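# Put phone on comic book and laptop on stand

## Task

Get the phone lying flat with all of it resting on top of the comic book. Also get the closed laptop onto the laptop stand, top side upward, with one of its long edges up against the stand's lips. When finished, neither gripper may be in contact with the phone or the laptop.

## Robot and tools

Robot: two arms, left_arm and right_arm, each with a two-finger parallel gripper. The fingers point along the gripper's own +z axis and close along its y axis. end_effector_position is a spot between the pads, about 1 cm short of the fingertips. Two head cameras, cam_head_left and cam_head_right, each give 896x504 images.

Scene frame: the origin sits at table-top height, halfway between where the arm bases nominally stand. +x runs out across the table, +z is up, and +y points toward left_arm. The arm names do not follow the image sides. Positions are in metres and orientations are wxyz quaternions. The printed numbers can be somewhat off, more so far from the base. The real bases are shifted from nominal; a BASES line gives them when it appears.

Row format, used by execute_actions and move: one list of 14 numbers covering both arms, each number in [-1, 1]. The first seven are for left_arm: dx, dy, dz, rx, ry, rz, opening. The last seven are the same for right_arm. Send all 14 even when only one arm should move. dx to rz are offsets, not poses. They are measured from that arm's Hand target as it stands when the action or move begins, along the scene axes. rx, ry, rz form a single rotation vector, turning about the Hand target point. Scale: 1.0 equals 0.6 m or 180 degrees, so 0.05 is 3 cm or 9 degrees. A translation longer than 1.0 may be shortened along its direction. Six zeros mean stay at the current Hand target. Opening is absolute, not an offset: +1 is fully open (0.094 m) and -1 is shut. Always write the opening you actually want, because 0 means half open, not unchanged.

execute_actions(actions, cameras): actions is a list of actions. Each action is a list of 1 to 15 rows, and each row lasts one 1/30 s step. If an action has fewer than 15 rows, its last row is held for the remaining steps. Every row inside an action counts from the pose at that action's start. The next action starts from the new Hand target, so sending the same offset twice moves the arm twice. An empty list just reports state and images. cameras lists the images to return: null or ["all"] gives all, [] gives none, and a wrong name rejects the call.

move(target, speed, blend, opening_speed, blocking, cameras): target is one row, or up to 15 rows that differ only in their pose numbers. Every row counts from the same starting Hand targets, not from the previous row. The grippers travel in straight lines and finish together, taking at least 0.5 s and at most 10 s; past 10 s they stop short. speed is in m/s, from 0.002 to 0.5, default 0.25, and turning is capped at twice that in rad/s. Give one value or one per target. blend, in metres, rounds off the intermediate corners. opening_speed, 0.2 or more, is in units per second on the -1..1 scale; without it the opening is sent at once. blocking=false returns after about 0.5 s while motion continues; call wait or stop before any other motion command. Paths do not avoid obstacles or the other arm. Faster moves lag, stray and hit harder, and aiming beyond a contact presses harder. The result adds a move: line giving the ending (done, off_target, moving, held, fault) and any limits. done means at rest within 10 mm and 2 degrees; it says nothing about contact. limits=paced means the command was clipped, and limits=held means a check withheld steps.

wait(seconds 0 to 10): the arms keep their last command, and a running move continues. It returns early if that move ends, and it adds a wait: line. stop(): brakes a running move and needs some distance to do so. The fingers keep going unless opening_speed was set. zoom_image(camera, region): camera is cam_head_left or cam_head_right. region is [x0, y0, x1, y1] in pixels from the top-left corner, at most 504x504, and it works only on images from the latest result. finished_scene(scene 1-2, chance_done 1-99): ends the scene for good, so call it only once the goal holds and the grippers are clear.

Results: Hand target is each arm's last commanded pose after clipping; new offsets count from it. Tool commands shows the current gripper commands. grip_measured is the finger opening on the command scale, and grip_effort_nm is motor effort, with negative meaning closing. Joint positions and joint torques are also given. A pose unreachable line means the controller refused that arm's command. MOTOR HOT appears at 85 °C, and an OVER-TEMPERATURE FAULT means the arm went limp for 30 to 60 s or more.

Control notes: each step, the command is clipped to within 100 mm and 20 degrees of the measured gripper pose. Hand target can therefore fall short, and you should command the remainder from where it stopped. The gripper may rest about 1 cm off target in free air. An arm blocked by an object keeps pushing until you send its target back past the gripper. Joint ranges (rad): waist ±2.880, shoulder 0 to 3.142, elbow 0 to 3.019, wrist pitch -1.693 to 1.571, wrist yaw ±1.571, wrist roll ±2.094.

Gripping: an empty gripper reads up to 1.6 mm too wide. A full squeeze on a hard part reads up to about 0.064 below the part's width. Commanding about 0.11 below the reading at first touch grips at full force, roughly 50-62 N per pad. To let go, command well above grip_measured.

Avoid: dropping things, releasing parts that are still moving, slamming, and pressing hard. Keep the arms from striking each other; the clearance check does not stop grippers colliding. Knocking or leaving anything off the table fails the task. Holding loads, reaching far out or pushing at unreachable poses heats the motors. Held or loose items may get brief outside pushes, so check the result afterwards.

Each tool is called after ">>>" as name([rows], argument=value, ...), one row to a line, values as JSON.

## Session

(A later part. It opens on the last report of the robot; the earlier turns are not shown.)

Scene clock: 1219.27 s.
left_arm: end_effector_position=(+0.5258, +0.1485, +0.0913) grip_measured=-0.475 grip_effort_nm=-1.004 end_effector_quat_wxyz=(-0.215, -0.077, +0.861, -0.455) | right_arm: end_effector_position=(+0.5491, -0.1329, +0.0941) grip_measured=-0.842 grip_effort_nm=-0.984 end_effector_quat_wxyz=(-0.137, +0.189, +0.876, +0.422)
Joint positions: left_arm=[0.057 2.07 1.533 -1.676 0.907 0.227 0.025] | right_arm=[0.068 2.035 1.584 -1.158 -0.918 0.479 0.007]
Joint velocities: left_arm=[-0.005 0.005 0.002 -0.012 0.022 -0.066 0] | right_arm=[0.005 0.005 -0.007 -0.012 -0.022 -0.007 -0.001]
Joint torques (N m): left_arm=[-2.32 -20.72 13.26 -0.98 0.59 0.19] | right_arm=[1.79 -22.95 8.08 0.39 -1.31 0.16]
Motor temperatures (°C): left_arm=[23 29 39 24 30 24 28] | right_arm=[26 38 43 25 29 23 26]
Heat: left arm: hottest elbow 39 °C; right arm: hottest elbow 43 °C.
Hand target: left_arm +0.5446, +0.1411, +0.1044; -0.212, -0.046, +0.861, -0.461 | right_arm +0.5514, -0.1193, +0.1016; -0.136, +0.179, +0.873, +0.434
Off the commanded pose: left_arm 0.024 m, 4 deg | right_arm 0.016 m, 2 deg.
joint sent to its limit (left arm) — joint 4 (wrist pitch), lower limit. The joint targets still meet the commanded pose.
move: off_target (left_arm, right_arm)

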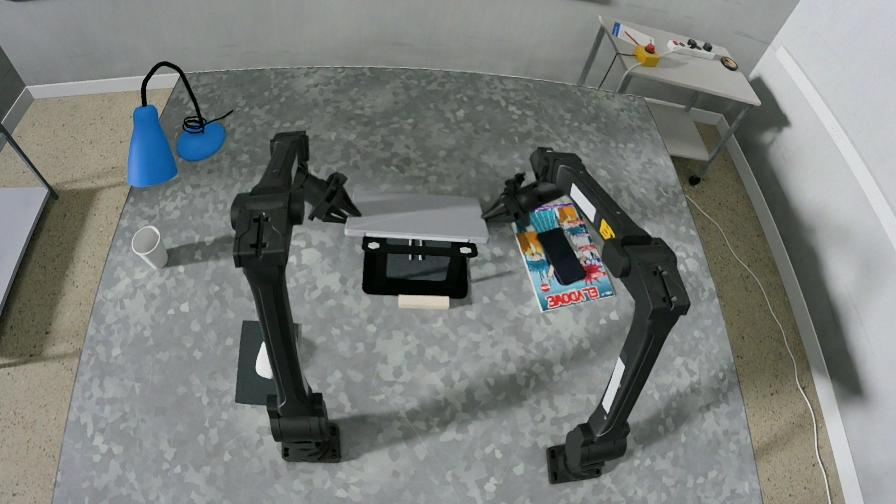

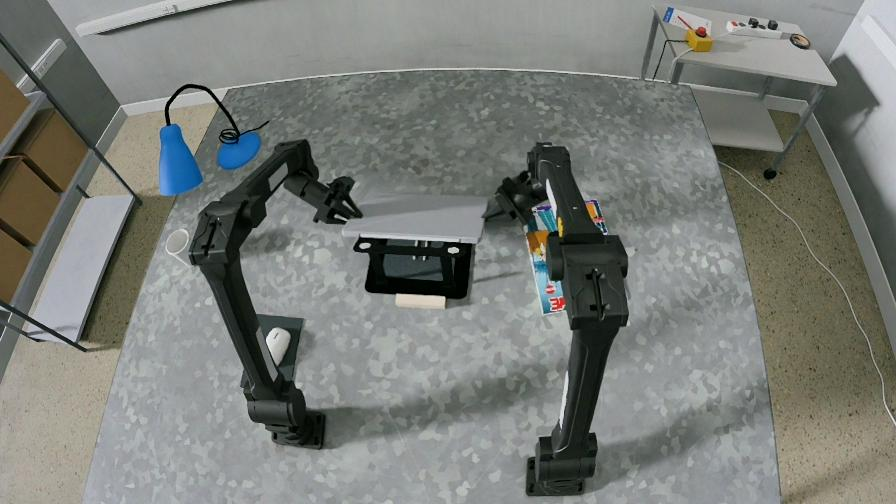

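>>> execute_actions(actions=[])

>>> zoom_image(camera="cam_head_left", region=[320, 150, 530, 310])

>>> zoom_image(camera="cam_head_right", region=[320, 150, 530, 310])

Scene clock: 1232.03 s.
left_arm: end_effector_position=(+0.5258, +0.1485, +0.0913) grip_measured=-0.475 grip_effort_nm=-1.009 end_effector_quat_wxyz=(-0.215, -0.077, +0.861, -0.455) | right_arm: end_effector_position=(+0.5491, -0.1329, +0.0941) grip_measured=-0.846 grip_effort_nm=-1.038 end_effector_quat_wxyz=(-0.137, +0.189, +0.876, +0.422)
Joint positions: left_arm=[0.057 2.07 1.533 -1.676 0.907 0.227 0.025] | right_arm=[0.068 2.035 1.584 -1.158 -0.918 0.479 0.007]
Joint velocities: left_arm=[-0.005 -0.015 -0.017 0.002 0.007 -0.066 0] | right_arm=[-0.005 -0.005 0.007 0.002 0.037 -0.022 -0.001]
Joint torques (N m): left_arm=[-2.96 -19.72 13.09 -0.76 0.58 0.18] | right_arm=[1.79 -23.24 8.14 0.39 -1.33 0.17]
Motor temperatures (°C): left_arm=[23 29 39 24 30 24 28] | right_arm=[26 37 43 25 30 23 27]
Heat: left arm: hottest elbow 39 °C; right arm: hottest elbow 43 °C.
Hand target: left_arm +0.5446, +0.1411, +0.1044; -0.212, -0.046, +0.861, -0.461 | right_arm +0.5514, -0.1193, +0.1016; -0.136, +0.179, +0.873, +0.434
Tool commands: left_gripper/opening=-0.8 right_gripper/opening=-0.9
Off the commanded pose: left_arm 0.024 m, 4 deg | right_arm 0.016 m, 2 deg.

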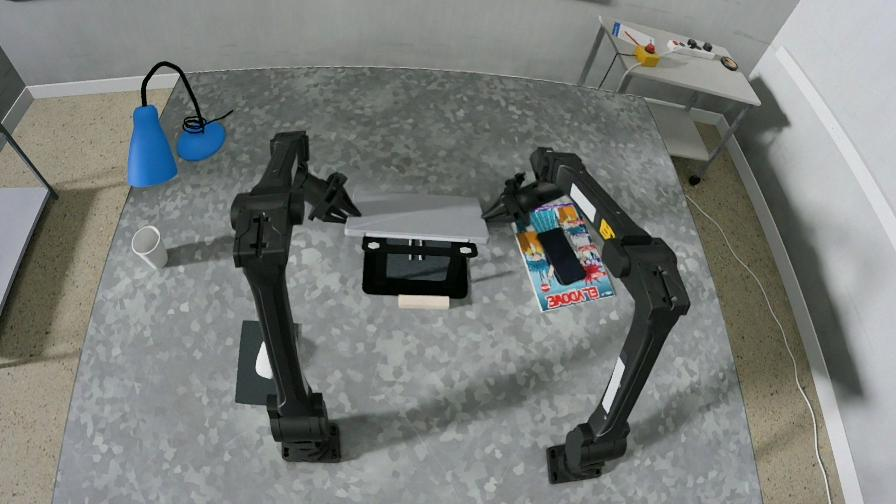

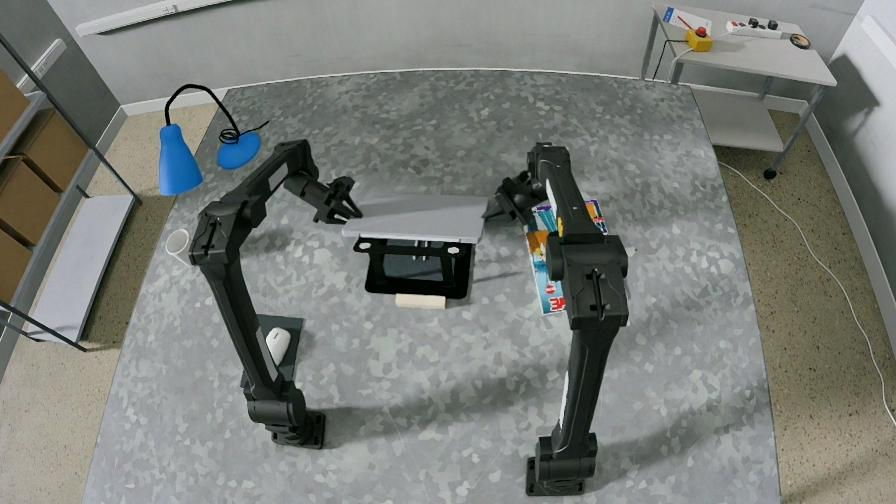

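Scaled by 2.400.

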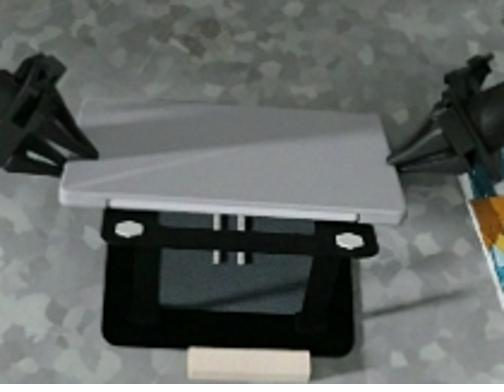

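Scaled by 2.400.

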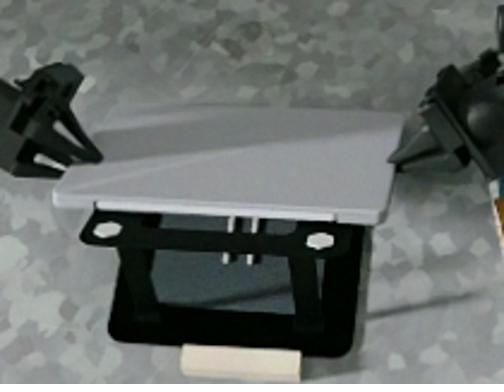

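>>> move(target=[0,0,0,0,0,0,-0.8,0,0,0,0,0,0,0.0], opening_speed=1.0, cameras=["cam_head_left"])

>>> zoom_image(camera="cam_head_left", region=[320, 150, 530, 310])

Scene clock: 1236.10 s.
left_arm: end_effector_position=(+0.5259, +0.1483, +0.0916) grip_measured=-0.479 grip_effort_nm=-1.009 end_effector_quat_wxyz=(-0.215, -0.078, +0.860, -0.456) | right_arm: end_effector_position=(+0.5486, -0.1260, +0.0973) grip_measured=-0.002 grip_effort_nm=0.066 end_effector_quat_wxyz=(-0.139, +0.184, +0.872, +0.432)
Joint positions: left_arm=[0.057 2.07 1.533 -1.676 0.909 0.227 0.024] | right_arm=[0.075 2.035 1.584 -1.153 -0.942 0.479 0.047]
Joint velocities: left_arm=[-0.015 0.005 -0.002 0.002 -0.051 -0.066 -0.001] | right_arm=[-0.005 -0.005 0.002 0.007 -0.022 0.066 0.001]
Joint torques (N m): left_arm=[-3.6 -20.37 13.26 -0.87 0.49 0.17] | right_arm=[1.26 -23.18 8.16 0.25 -0.53 0.17]
Motor temperatures (°C): left_arm=[23 29 39 24 30 24 29] | right_arm=[26 38 43 25 30 23 27]
Heat: left arm: hottest elbow 39 °C; right arm: hottest elbow 43 °C.
Hand target: left_arm +0.5445, +0.1411, +0.1044; -0.212, -0.046, +0.861, -0.461 | right_arm +0.5513, -0.1192, +0.1015; -0.136, +0.179, +0.873, +0.434
Off the commanded pose: left_arm 0.024 m, 4 deg | right_arm 0.008 m, 1 deg.
joint sent to its limit (left arm) — joint 4 (wrist pitch), lower limit. The joint targets still meet the commanded pose.
move: off_target (left_arm)
Images, in order (width x height): cam_head_left 896x504.

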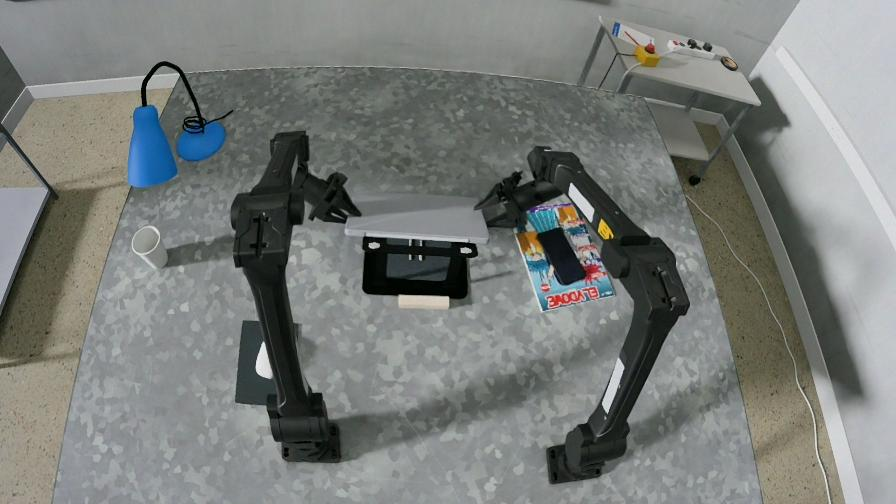

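Scaled by 2.400.

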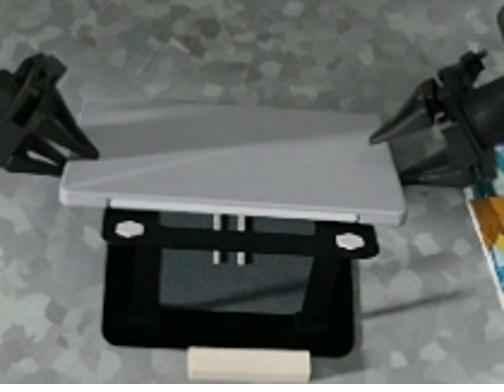

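>>> move(target=[0,0,0,0,0,0,-0.8,0.005,0.033,0,0,0,0,0.0], speed=0.05, cameras=["cam_head_left"])

>>> zoom_image(camera="cam_head_left", region=[320, 150, 530, 310])

Scene clock: 1239.53 s.
left_arm: end_effector_position=(+0.5259, +0.1483, +0.0916) grip_measured=-0.479 grip_effort_nm=-1.009 end_effector_quat_wxyz=(-0.215, -0.078, +0.860, -0.455) | right_arm: end_effector_position=(+0.5497, -0.1167, +0.0965) grip_measured=-0.001 grip_effort_nm=0.037 end_effector_quat_wxyz=(-0.143, +0.194, +0.871, +0.428)
Joint positions: left_arm=[0.057 2.07 1.533 -1.676 0.909 0.226 0.024] | right_arm=[0.092 2.035 1.584 -1.129 -0.937 0.531 0.047]
Joint velocities: left_arm=[-0.005 -0.005 -0.032 0.012 -0.037 -0.022 -0.001] | right_arm=[0.005 -0.024 -0.017 0.007 0.022 0.051 -0.001]
Joint torques (N m): left_arm=[-3.02 -19.78 13.24 -0.69 0.52 0.18] | right_arm=[2.43 -22.71 8.64 0.87 -0.71 0.18]
Motor temperatures (°C): left_arm=[23 29 39 24 30 24 29] | right_arm=[26 38 43 25 30 23 27]
Heat: left arm: hottest elbow 39 °C; right arm: hottest elbow 43 °C.
Hand target: left_arm +0.5445, +0.1411, +0.1043; -0.212, -0.046, +0.861, -0.461 | right_arm +0.5544, -0.0995, +0.1012; -0.137, +0.179, +0.873, +0.434
Off the commanded pose: left_arm 0.024 m, 4 deg | right_arm 0.019 m, 2 deg.
joint sent to its limit (left arm) — joint 4 (wrist pitch), lower limit. The joint targets still meet the commanded pose.
move: off_target (left_arm, right_arm)
Images, in order (width x height): cam_head_left 896x504.

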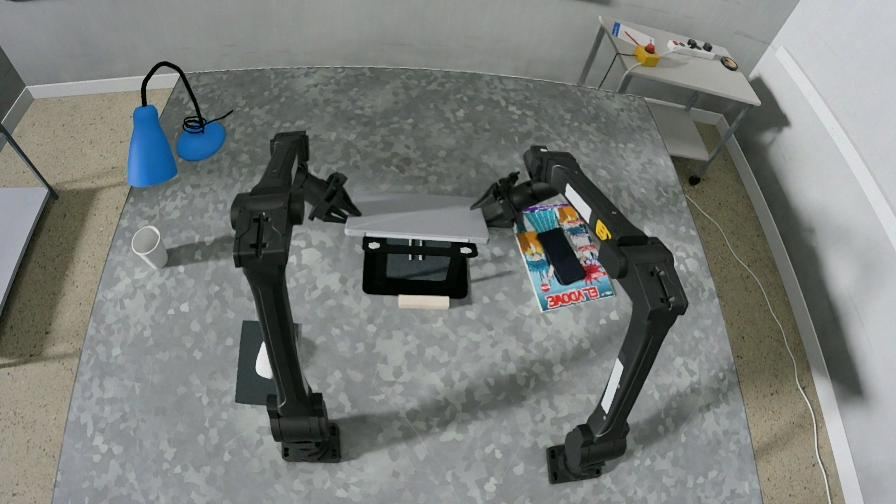

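Scaled by 2.400.

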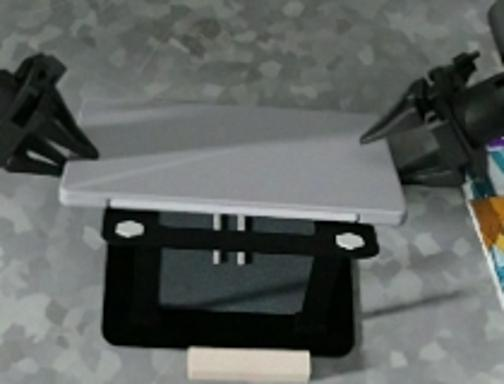

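>>> move(target=[0,0,0,0,0,0,-0.8,0,0,-0.025,0,0,0,0.2], speed=0.05, cameras=["cam_head_left"])

>>> zoom_image(camera="cam_head_left", region=[320, 150, 530, 310])

Scene clock: 1243.03 s.
left_arm: end_effector_position=(+0.5259, +0.1482, +0.0917) grip_measured=-0.479 grip_effort_nm=-1.004 end_effector_quat_wxyz=(-0.216, -0.079, +0.860, -0.456) | right_arm: end_effector_position=(+0.5526, -0.1107, +0.0968) grip_measured=+0.199 grip_effort_nm=0.042 end_effector_quat_wxyz=(-0.135, +0.185, +0.872, +0.432)
Joint positions: left_arm=[0.057 2.07 1.533 -1.677 0.909 0.225 0.024] | right_arm=[0.101 2.035 1.584 -1.102 -0.939 0.534 0.056]
Joint velocities: left_arm=[0.005 -0.015 0.002 -0.002 -0.007 -0.022 0] | right_arm=[-0.005 -0.005 0.002 -0.012 -0.022 0.022 -0.001]
Joint torques (N m): left_arm=[-2.49 -20.42 13.31 -0.75 0.51 0.2] | right_arm=[1.79 -21.36 7.62 0.95 -0.62 0.17]
Motor temperatures (°C): left_arm=[23 29 39 24 30 24 29] | right_arm=[26 38 43 25 30 23 27]
Heat: left arm: hottest elbow 39 °C; right arm: hottest elbow 43 °C.
Hand target: left_arm +0.5445, +0.1411, +0.1044; -0.212, -0.046, +0.861, -0.461 | right_arm +0.5540, -0.0995, +0.0862; -0.137, +0.178, +0.873, +0.433
Off the commanded pose: left_arm 0.024 m, 4 deg | right_arm 0.016 m, 1 deg.
joint sent to its limit (left arm) — joint 4 (wrist pitch), lower limit. The joint targets still meet the commanded pose.
move: off_target (left_arm, right_arm)
Images, in order (width x height): cam_head_left 896x504.

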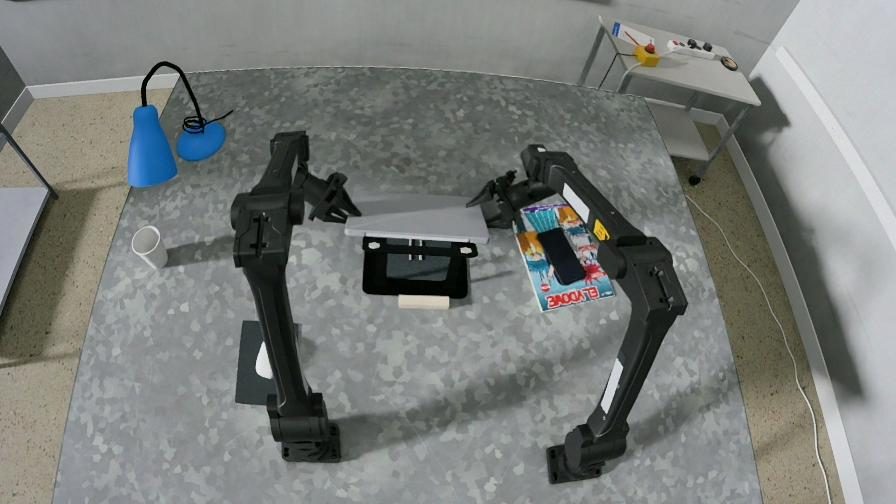

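Scaled by 2.400.

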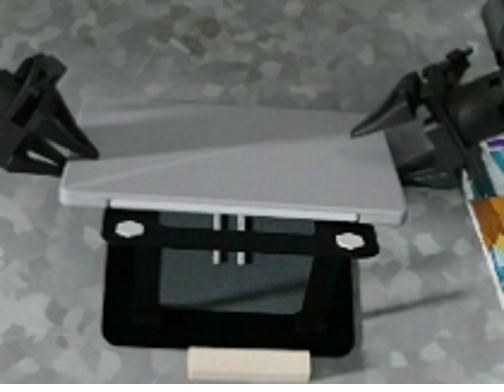

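>>> move(target=[0,0,0,0,0,0,-0.8,0,-0.008,0,0,0,0,-0.9], opening_speed=0.8, cameras=["cam_head_left"])

>>> zoom_image(camera="cam_head_left", region=[320, 150, 530, 310])

Scene clock: 1247.03 s.
left_arm: end_effector_position=(+0.5259, +0.1486, +0.0905) grip_measured=-0.479 grip_effort_nm=-1.009 end_effector_quat_wxyz=(-0.218, -0.083, +0.859, -0.456) | right_arm: end_effector_position=(+0.5513, -0.1173, +0.0874) grip_measured=-0.497 grip_effort_nm=-1.033 end_effector_quat_wxyz=(-0.136, +0.187, +0.874, +0.428)
Joint positions: left_arm=[0.058 2.073 1.533 -1.678 0.911 0.219 0.024] | right_arm=[0.091 2.044 1.576 -1.102 -0.931 0.519 0.024]
Joint velocities: left_arm=[-0.015 -0.005 -0.007 -0.002 0.037 -0.022 0] | right_arm=[-0.015 0.005 -0.002 0.002 0.007 -0.037 0]
Joint torques (N m): left_arm=[-3.19 -21.25 13.26 -0.76 0.43 0.29] | right_arm=[1.85 -22.24 8.18 0.65 -0.89 0.18]
Motor temperatures (°C): left_arm=[23 29 39 24 29 24 29] | right_arm=[26 38 42 25 30 23 27]
Heat: left arm: hottest elbow 39 °C; right arm: hottest elbow 42 °C.
Hand target: left_arm +0.5445, +0.1411, +0.1043; -0.212, -0.046, +0.861, -0.461 | right_arm +0.5540, -0.1044, +0.0861; -0.137, +0.178, +0.873, +0.434
Off the commanded pose: left_arm 0.024 m, 4 deg | right_arm 0.013 m, 1 deg.
joint sent to its limit (left arm) — joint 4 (wrist pitch), lower limit. The joint targets still meet the commanded pose.
move: off_target (left_arm, right_arm)
Images, in order (width x height): cam_head_left 896x504.

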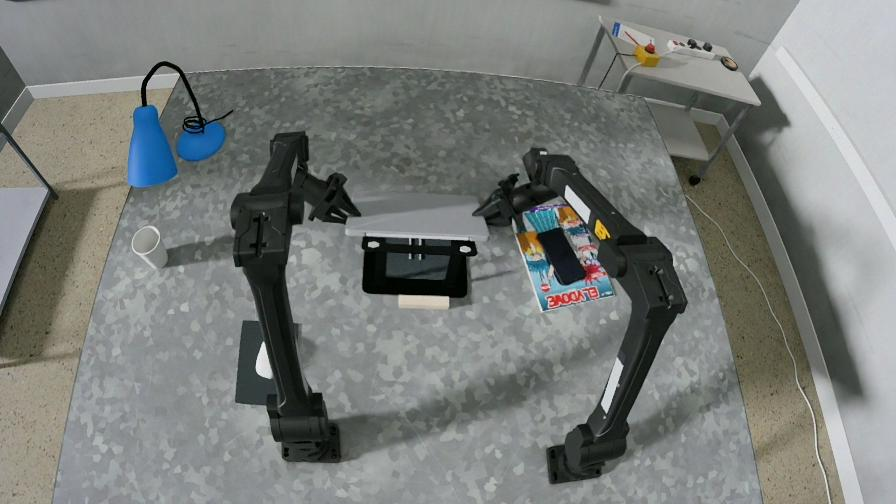

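Scaled by 2.400.

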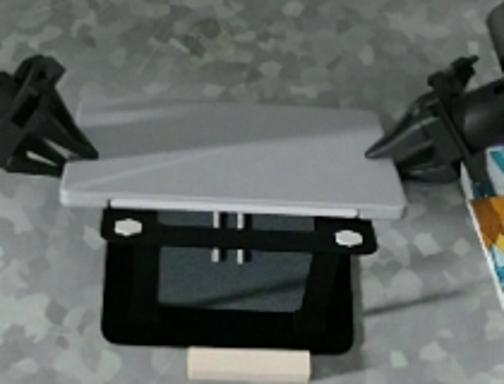

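>>> move(target=[-0.015,0,0.12,0,0,0,-0.8,0,0,0.145,0,0,0,-0.9], speed=0.08, cameras=["cam_head_left"])

>>> zoom_image(camera="cam_head_left", region=[320, 150, 530, 310])

Scene clock: 1250.90 s.
left_arm: end_effector_position=(+0.5277, +0.1489, +0.1243) grip_measured=-0.488 grip_effort_nm=-1.004 end_effector_quat_wxyz=(-0.212, -0.116, +0.863, -0.444) | right_arm: end_effector_position=(+0.5373, -0.1179, +0.1079) grip_measured=-0.497 grip_effort_nm=-1.038 end_effector_quat_wxyz=(-0.183, +0.220, +0.863, +0.417)
Joint positions: left_arm=[0.058 1.999 1.533 -1.676 0.91 0.104 0.024] | right_arm=[0.091 2.029 1.603 -1.238 -0.943 0.547 0.024]
Joint velocities: left_arm=[0.005 -0.005 0.007 -0.022 -0.007 0.022 0.001] | right_arm=[-0.024 0.024 0.002 -0.012 -0.007 -0.051 0.001]
Joint torques (N m): left_arm=[-2.37 -26.99 11.04 -0.76 0.88 0.41] | right_arm=[2.08 -28.16 12.86 -0.9 -0.51 -0.05]
Motor temperatures (°C): left_arm=[23 30 39 24 29 24 29] | right_arm=[26 38 42 25 29 23 27]
Heat: left arm: hottest elbow 39 °C; right arm: hottest elbow 42 °C.
Hand target: left_arm +0.5356, +0.1419, +0.1762; -0.212, -0.046, +0.861, -0.461 | right_arm +0.5557, -0.1030, +0.1733; -0.137, +0.178, +0.873, +0.433
Off the commanded pose: left_arm 0.053 m, 8 deg | right_arm 0.069 m, 7 deg.
joint sent to its limit (left arm) — joint 4 (wrist pitch), lower limit. The joint targets are off in orientation, not in position.
move: off_target (left_arm, right_arm)
Images, in order (width x height): cam_head_left 896x504.

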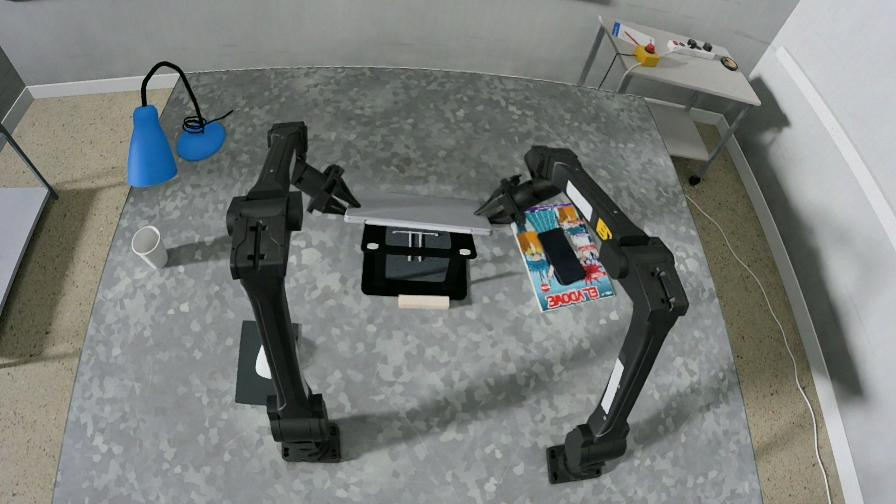

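Scaled by 2.400.

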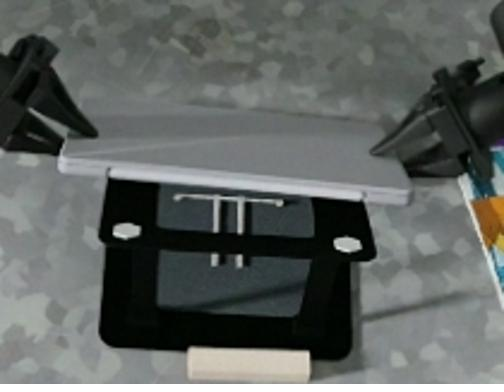

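>>> move(target=[-0.03,0,0.06,0,0,0,-0.8,0.02,0,0.06,0,0,0,-0.9], speed=0.08, cameras=["cam_head_left"])

>>> zoom_image(camera="cam_head_left", region=[320, 150, 530, 310])

Scene clock: 1255.17 s.
left_arm: end_effector_position=(+0.5200, +0.1489, +0.1643) grip_measured=-0.489 grip_effort_nm=-1.009 end_effector_quat_wxyz=(-0.194, -0.134, +0.866, -0.442) | right_arm: end_effector_position=(+0.5466, -0.1170, +0.1434) grip_measured=-0.497 grip_effort_nm=-1.038 end_effector_quat_wxyz=(-0.182, +0.207, +0.865, +0.419)
Joint positions: left_arm=[0.061 1.901 1.51 -1.676 0.918 0.033 0.024] | right_arm=[0.091 2.025 1.695 -1.351 -0.944 0.509 0.024]
Joint velocities: left_arm=[-0.005 -0.005 -0.017 -0.012 -0.022 -0.051 0] | right_arm=[-0.005 -0.005 -0.017 0.007 0.022 -0.037 0]
Joint torques (N m): left_arm=[-2.32 -26.05 9.74 -0.58 0.83 0.62] | right_arm=[1.85 -27.81 14.38 -0.65 -0.54 0.28]
Motor temperatures (°C): left_arm=[23 30 39 24 30 24 29] | right_arm=[26 38 43 25 29 23 27]
Heat: left arm: hottest elbow 39 °C; right arm: hottest elbow 43 °C.
Hand target: left_arm +0.5177, +0.1423, +0.2120; -0.212, -0.047, +0.860, -0.461 | right_arm +0.5683, -0.1025, +0.2091; -0.137, +0.178, +0.873, +0.433
Off the commanded pose: left_arm 0.048 m, 10 deg | right_arm 0.071 m, 6 deg.
joint sent to its limit (left arm) — joint 4 (wrist pitch), lower limit. The joint targets are off in orientation, not in position.
move: off_target (left_arm, right_arm)
Images, in order (width x height): cam_head_left 896x504.

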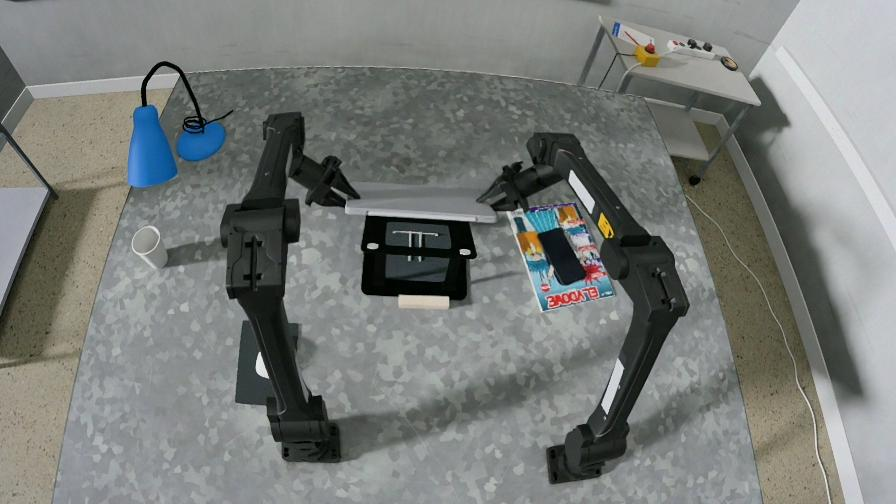

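Scaled by 2.400.

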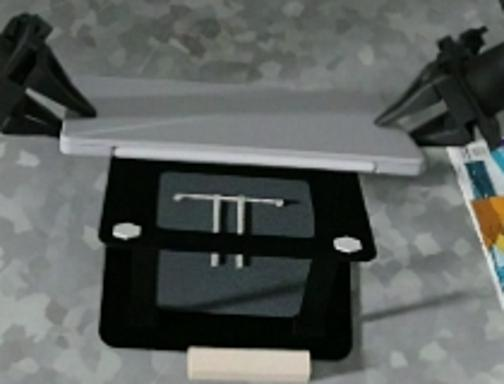

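>>> move(target=[-0.12,0,0.0,0,0,0,-0.8,-0.12,0,0.03,0,0,0,-0.9], speed=0.1, cameras=["cam_head_left"])

>>> zoom_image(camera="cam_head_left", region=[320, 150, 530, 310])

Scene clock: 1259.90 s.
left_arm: end_effector_position=(+0.4535, +0.1483, +0.1840) grip_measured=-0.489 grip_effort_nm=-1.009 end_effector_quat_wxyz=(-0.196, -0.134, +0.861, -0.451) | right_arm: end_effector_position=(+0.5001, -0.1195, +0.1779) grip_measured=-0.518 grip_effort_nm=-1.043 end_effector_quat_wxyz=(-0.163, +0.192, +0.873, +0.418)
Joint positions: left_arm=[0.077 1.732 1.309 -1.676 0.929 0.066 0.024] | right_arm=[0.097 1.861 1.542 -1.323 -0.929 0.5 0.023]
Joint velocities: left_arm=[-0.005 -0.015 0.007 0.007 -0.007 0.022 0] | right_arm=[0.005 0.005 0.017 -0.017 -0.066 0.022 0]
Joint torques (N m): left_arm=[-2.96 -21.54 8.61 -0.64 -0.09 0.81] | right_arm=[2.67 -27.28 8.88 0.29 -1.03 0.55]
Motor temperatures (°C): left_arm=[23 30 39 24 30 24 29] | right_arm=[26 39 44 25 29 23 28]
Heat: left arm: hottest elbow 39 °C; right arm: hottest elbow 44 °C.
Hand target: left_arm +0.4454, +0.1427, +0.2117; -0.212, -0.047, +0.861, -0.461 | right_arm +0.4967, -0.1018, +0.2283; -0.137, +0.179, +0.873, +0.433
Off the commanded pose: left_arm 0.030 m, 10 deg | right_arm 0.052 m, 4 deg.
joint sent to its limit (left arm) — joint 4 (wrist pitch), lower limit. The joint targets are off in orientation, not in position.
move: off_target (left_arm, right_arm)
Images, in order (width x height): cam_head_left 896x504.

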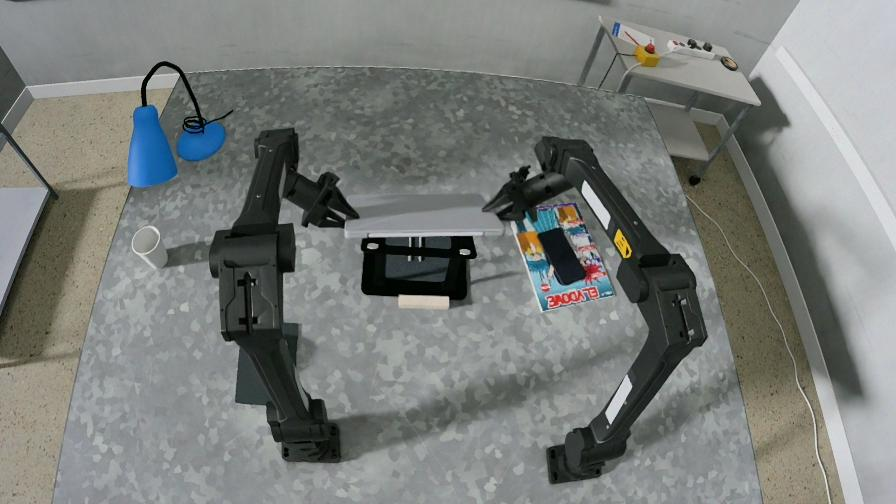

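Scaled by 2.400.

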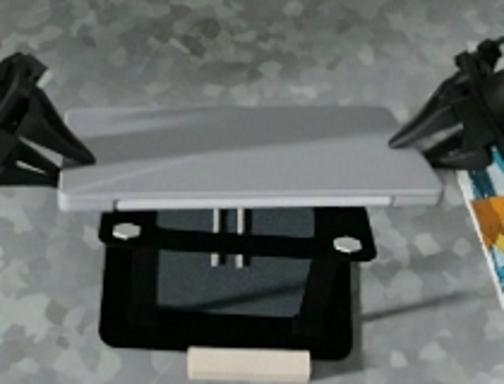

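>>> move(target=[0.06,0,-0.1,0,0,0,-0.8,0.06,0,-0.1,0,0,0,-0.9], speed=0.08, cameras=["cam_head_left"])

>>> zoom_image(camera="cam_head_left", region=[320, 150, 530, 310])

Scene clock: 1265.53 s.
left_arm: end_effector_position=(+0.4664, +0.1492, +0.1311) grip_measured=-0.487 grip_effort_nm=-1.004 end_effector_quat_wxyz=(-0.228, -0.123, +0.849, -0.461) | right_arm: end_effector_position=(+0.5170, -0.1184, +0.1364) grip_measured=-0.537 grip_effort_nm=-1.038 end_effector_quat_wxyz=(-0.158, +0.190, +0.874, +0.418)
Joint positions: left_arm=[0.077 1.882 1.333 -1.674 0.935 0.156 0.024] | right_arm=[0.097 1.935 1.542 -1.238 -0.924 0.499 0.022]
Joint velocities: left_arm=[0.005 -0.015 0.007 0.007 -0.022 -0.051 0] | right_arm=[-0.005 -0.015 0.012 -0.007 -0.037 0.022 0]
Joint torques (N m): left_arm=[-2.96 -19.72 13.34 -0.92 -0.62 0.8] | right_arm=[1.85 -23.41 10.99 0.47 -1.17 0.43]
Motor temperatures (°C): left_arm=[23 30 38 24 29 24 29] | right_arm=[26 39 44 25 29 23 28]
Heat: left arm: hottest elbow 38 °C; right arm: hottest elbow 44 °C.
Hand target: left_arm +0.4813, +0.1418, +0.1519; -0.212, -0.046, +0.861, -0.461 | right_arm +0.5316, -0.1030, +0.1677; -0.137, +0.179, +0.873, +0.434
Off the commanded pose: left_arm 0.026 m, 9 deg | right_arm 0.039 m, 3 deg.
joint sent to its limit (left arm) — joint 4 (wrist pitch), lower limit. The joint targets are off in orientation, not in position.
move: off_target (left_arm, right_arm)
Images, in order (width x height): cam_head_left 896x504.

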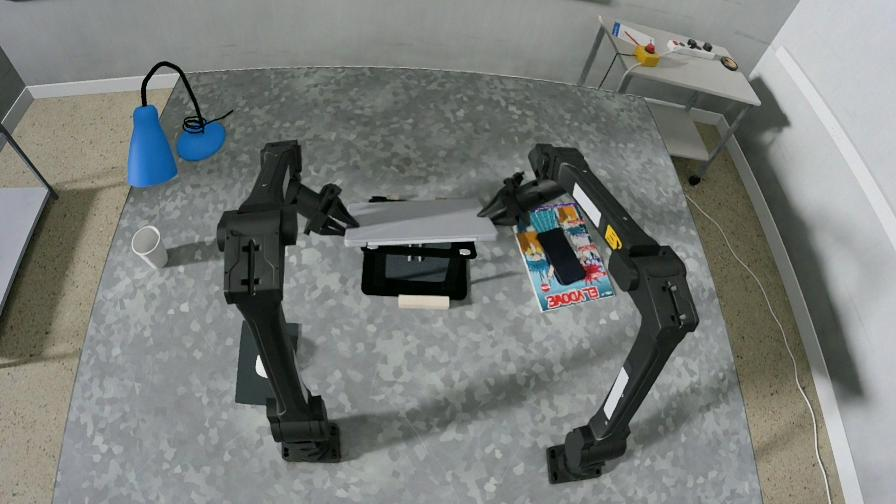

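Scaled by 2.400.

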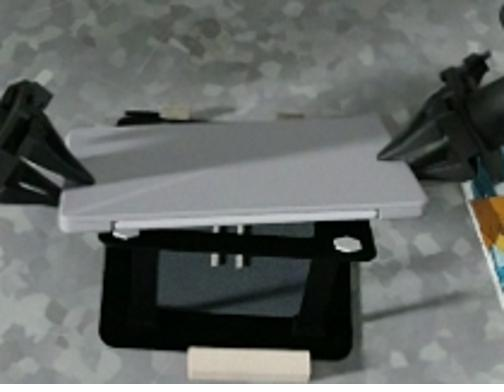

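>>> move(target=[0.05,0,-0.045,0,0,0,-0.8,0.027,0,-0.055,0,0,0,-0.9], speed=0.06, cameras=["cam_head_left"])

>>> zoom_image(camera="cam_head_left", region=[320, 150, 530, 310])

>>> zoom_image(camera="cam_head_left", region=[340, 180, 470, 280])

Scene clock: 1270.87 s.
left_arm: end_effector_position=(+0.4938, +0.1530, +0.1080) grip_measured=-0.487 grip_effort_nm=-1.009 end_effector_quat_wxyz=(-0.222, -0.102, +0.852, -0.463) | right_arm: end_effector_position=(+0.5288, -0.1158, +0.1111) grip_measured=-0.537 grip_effort_nm=-1.038 end_effector_quat_wxyz=(-0.153, +0.190, +0.872, +0.425)
Joint positions: left_arm=[0.077 1.981 1.419 -1.674 0.926 0.21 0.024] | right_arm=[0.097 1.984 1.542 -1.169 -0.937 0.51 0.022]
Joint velocities: left_arm=[-0.005 0.005 -0.012 -0.002 -0.037 0.066 0.001] | right_arm=[-0.005 -0.005 0.007 0.007 -0.007 -0.066 -0.001]
Joint torques (N m): left_arm=[-3.37 -19.78 13.68 -0.94 -0.28 0.42] | right_arm=[1.55 -22.71 11.93 -0.05 -0.71 0.31]
Motor temperatures (°C): left_arm=[23 31 39 24 29 24 29] | right_arm=[26 39 45 25 30 23 28]
Heat: left arm: hottest elbow 39 °C; right arm: hottest elbow 45 °C.
Hand target: left_arm +0.5113, +0.1415, +0.1251; -0.212, -0.046, +0.861, -0.461 | right_arm +0.5472, -0.1037, +0.1343; -0.137, +0.179, +0.873, +0.433
Off the commanded pose: left_arm 0.027 m, 7 deg | right_arm 0.033 m, 2 deg.
joint sent to its limit (left arm) — joint 4 (wrist pitch), lower limit. The joint targets still meet the commanded pose.
move: off_target (left_arm, right_arm)
Images, in order (width x height): cam_head_left 896x504.

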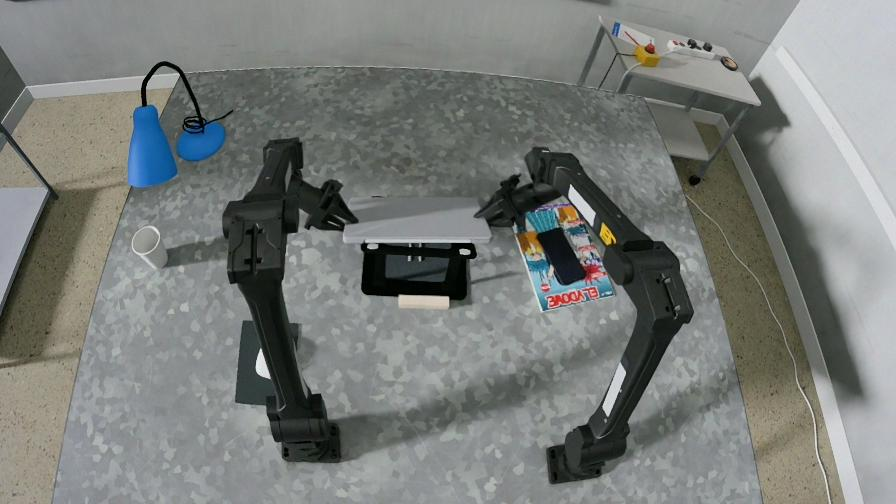

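Scaled by 2.400.

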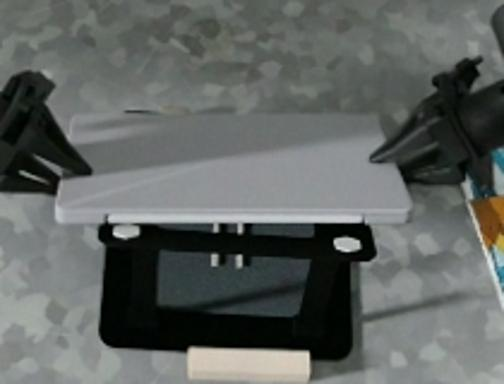

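Scaled by 3.877.

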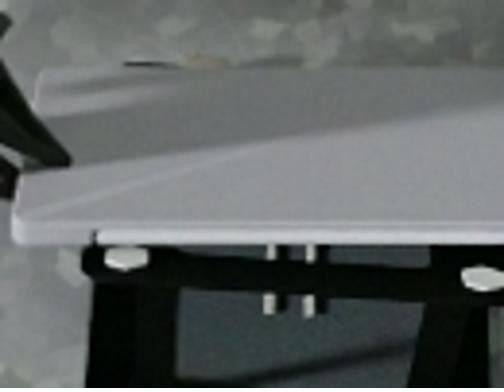

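>>> move(target=[0,0,-0.02,0,0,0,-0.8,0,0,-0.025,0,0,0,-0.9], speed=0.05, cameras=["cam_head_left"])

>>> zoom_image(camera="cam_head_left", region=[320, 150, 530, 310])

Scene clock: 1275.60 s.
left_arm: end_effector_position=(+0.4977, +0.1535, +0.1021) grip_measured=-0.487 grip_effort_nm=-1.009 end_effector_quat_wxyz=(-0.221, -0.096, +0.852, -0.465) | right_arm: end_effector_position=(+0.5338, -0.1152, +0.1050) grip_measured=-0.537 grip_effort_nm=-1.038 end_effector_quat_wxyz=(-0.145, +0.185, +0.872, +0.428)
Joint positions: left_arm=[0.077 2.001 1.432 -1.674 0.926 0.227 0.024] | right_arm=[0.097 1.995 1.542 -1.139 -0.939 0.51 0.022]
Joint velocities: left_arm=[-0.015 -0.005 -0.017 -0.002 0.022 -0.037 -0.001] | right_arm=[-0.015 -0.005 -0.007 -0.012 0.007 0.022 0.001]
Joint torques (N m): left_arm=[-4.48 -20.37 12.68 -0.81 -0.36 0.4] | right_arm=[1.61 -21.77 10.73 0.03 -0.65 0.3]
Motor temperatures (°C): left_arm=[23 31 39 24 29 24 29] | right_arm=[26 39 45 25 29 23 28]
Heat: left arm: hottest elbow 39 °C; right arm: hottest elbow 45 °C.
Hand target: left_arm +0.5113, +0.1413, +0.1132; -0.212, -0.046, +0.861, -0.461 | right_arm +0.5469, -0.1039, +0.1194; -0.137, +0.179, +0.873, +0.433
Off the commanded pose: left_arm 0.021 m, 6 deg | right_arm 0.023 m, 1 deg.
joint sent to its limit (left arm) — joint 4 (wrist pitch), lower limit. The joint targets still meet the commanded pose.
move: off_target (left_arm, right_arm)
Images, in order (width x height): cam_head_left 896x504.

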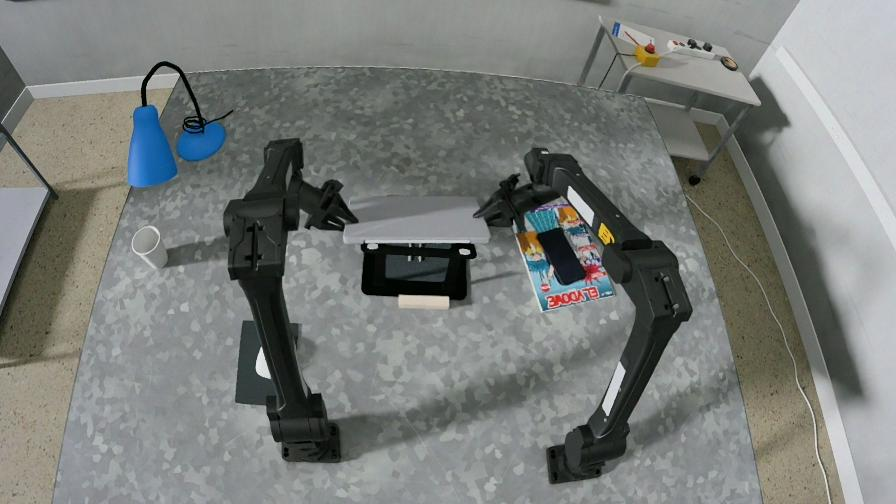

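Scaled by 2.400.

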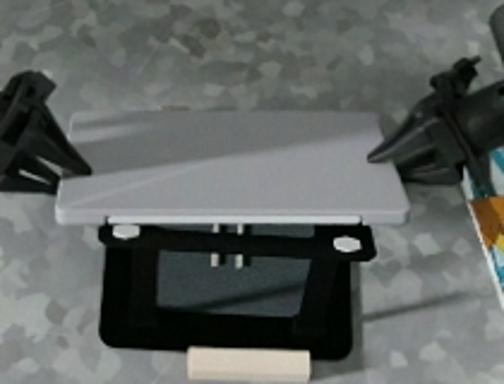

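>>> move(target=[0,0,-0.02,0,0,0,-0.8,0,0,-0.025,0,0,0,-0.9], speed=0.05, cameras=["cam_head_left"])

>>> zoom_image(camera="cam_head_left", region=[320, 150, 530, 310])

Scene clock: 1278.60 s.
left_arm: end_effector_position=(+0.5024, +0.1540, +0.0986) grip_measured=-0.487 grip_effort_nm=-1.009 end_effector_quat_wxyz=(-0.219, -0.093, +0.852, -0.465) | right_arm: end_effector_position=(+0.5386, -0.1144, +0.0990) grip_measured=-0.537 grip_effort_nm=-1.038 end_effector_quat_wxyz=(-0.138, +0.182, +0.872, +0.432)
Joint positions: left_arm=[0.077 2.016 1.448 -1.674 0.926 0.234 0.024] | right_arm=[0.097 2.006 1.542 -1.109 -0.941 0.513 0.022]
Joint velocities: left_arm=[-0.005 -0.015 -0.007 0.012 -0.022 -0.007 0] | right_arm=[-0.005 -0.005 0.002 -0.002 0.007 0.007 0]
Joint torques (N m): left_arm=[-3.25 -18.78 11.79 -0.79 -0.36 0.61] | right_arm=[1.73 -21.71 9.72 0.02 -0.55 0.26]
Motor temperatures (°C): left_arm=[23 31 39 24 29 24 29] | right_arm=[26 40 45 25 29 23 28]
Heat: left arm: hottest elbow 39 °C; right arm: hottest elbow 45 °C.
Hand target: left_arm +0.5112, +0.1412, +0.1011; -0.212, -0.046, +0.861, -0.461 | right_arm +0.5466, -0.1042, +0.1044; -0.136, +0.178, +0.873, +0.433
Off the commanded pose: left_arm 0.016 m, 6 deg | right_arm 0.014 m, 1 deg.
joint sent to its limit (left arm) — joint 4 (wrist pitch), lower limit. The joint targets still meet the commanded pose.
move: off_target (left_arm, right_arm)
Images, in order (width x height): cam_head_left 896x504.

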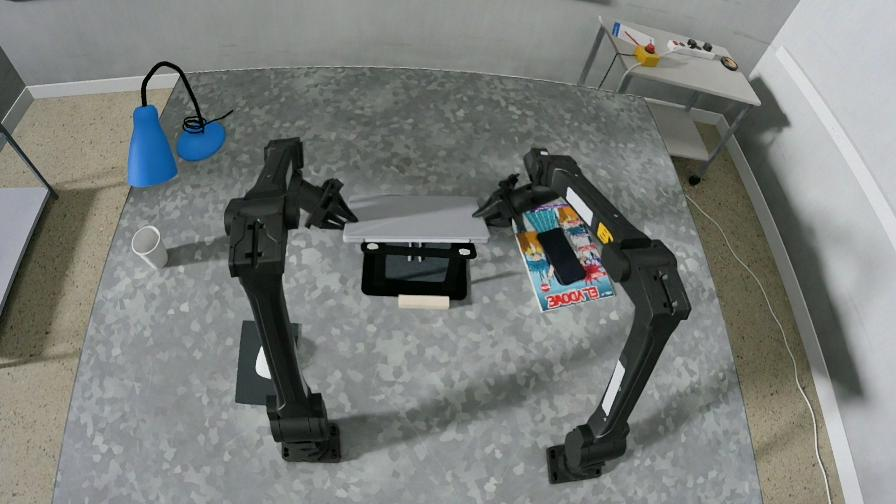

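Scaled by 2.400.

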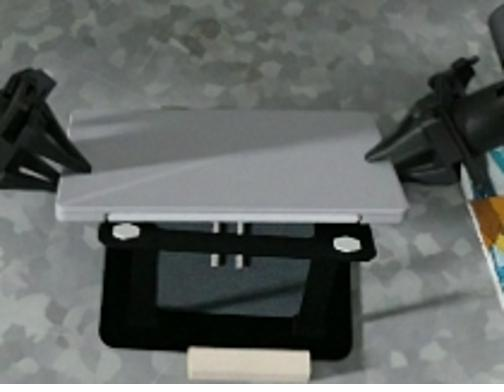

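>>> move(target=[0.02,0,-0.02,0,0,0,-0.8,0.02,0,-0.025,0,0,0,-0.9], speed=0.04)

>>> zoom_image(camera="cam_head_left", region=[320, 150, 530, 310])

>>> zoom_image(camera="cam_head_right", region=[320, 150, 530, 310])

Scene clock: 1282.27 s.
left_arm: end_effector_position=(+0.5141, +0.1553, +0.0923) grip_measured=-0.494 grip_effort_nm=-1.004 end_effector_quat_wxyz=(-0.216, -0.088, +0.853, -0.466) | right_arm: end_effector_position=(+0.5428, -0.1137, +0.0880) grip_measured=-0.537 grip_effort_nm=-1.033 end_effector_quat_wxyz=(-0.142, +0.186, +0.869, +0.436)
Joint positions: left_arm=[0.077 2.049 1.486 -1.675 0.926 0.243 0.024] | right_arm=[0.095 2.032 1.547 -1.09 -0.953 0.521 0.022]
Joint velocities: left_arm=[-0.005 0.005 -0.002 0.007 0.022 0.022 0] | right_arm=[-0.015 -0.015 -0.007 -0.007 -0.022 0.022 0]
Joint torques (N m): left_arm=[-3.9 -18.2 11.88 -0.72 -0.32 0.56] | right_arm=[1.49 -20.89 11.36 -0.05 -0.15 0.17]
Motor temperatures (°C): left_arm=[23 30 39 24 29 24 29] | right_arm=[26 40 45 25 29 23 28]
Heat: left arm: hottest elbow 39 °C; right arm: hottest elbow 45 °C.
Hand target: left_arm +0.5233, +0.1411, +0.0892; -0.212, -0.046, +0.861, -0.460 | right_arm +0.5583, -0.1044, +0.0892; -0.137, +0.178, +0.873, +0.434
Off the commanded pose: left_arm 0.017 m, 5 deg | right_arm 0.018 m, 1 deg.
joint sent to its limit (left arm) — joint 4 (wrist pitch), lower limit. The joint targets still meet the commanded pose.
move: off_target (left_arm, right_arm)

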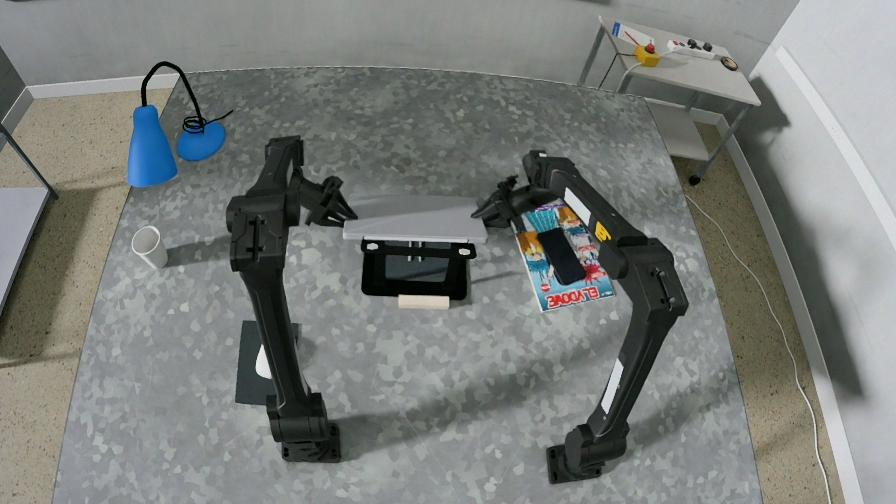

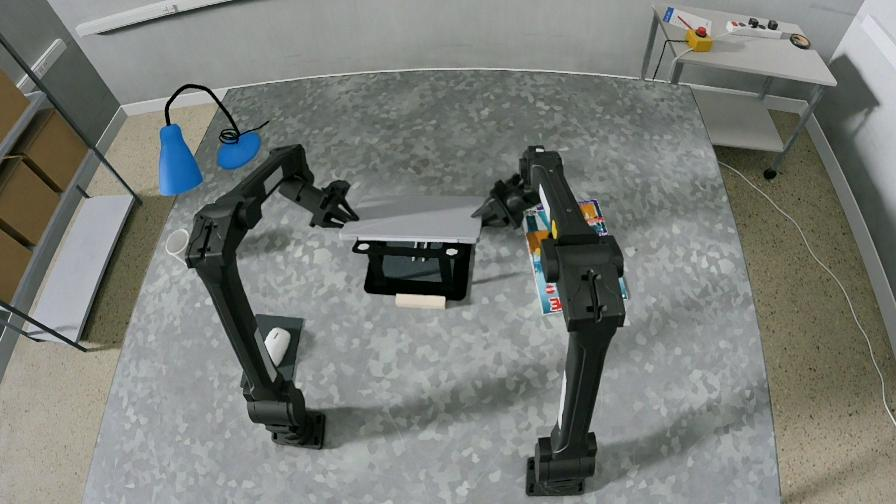

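Scaled by 2.400.

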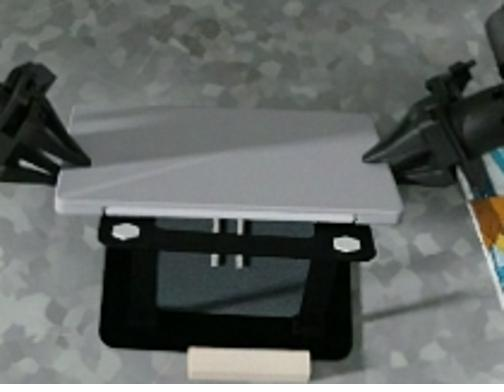

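Scaled by 2.400.

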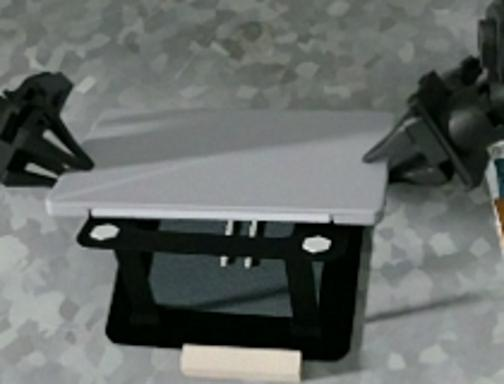

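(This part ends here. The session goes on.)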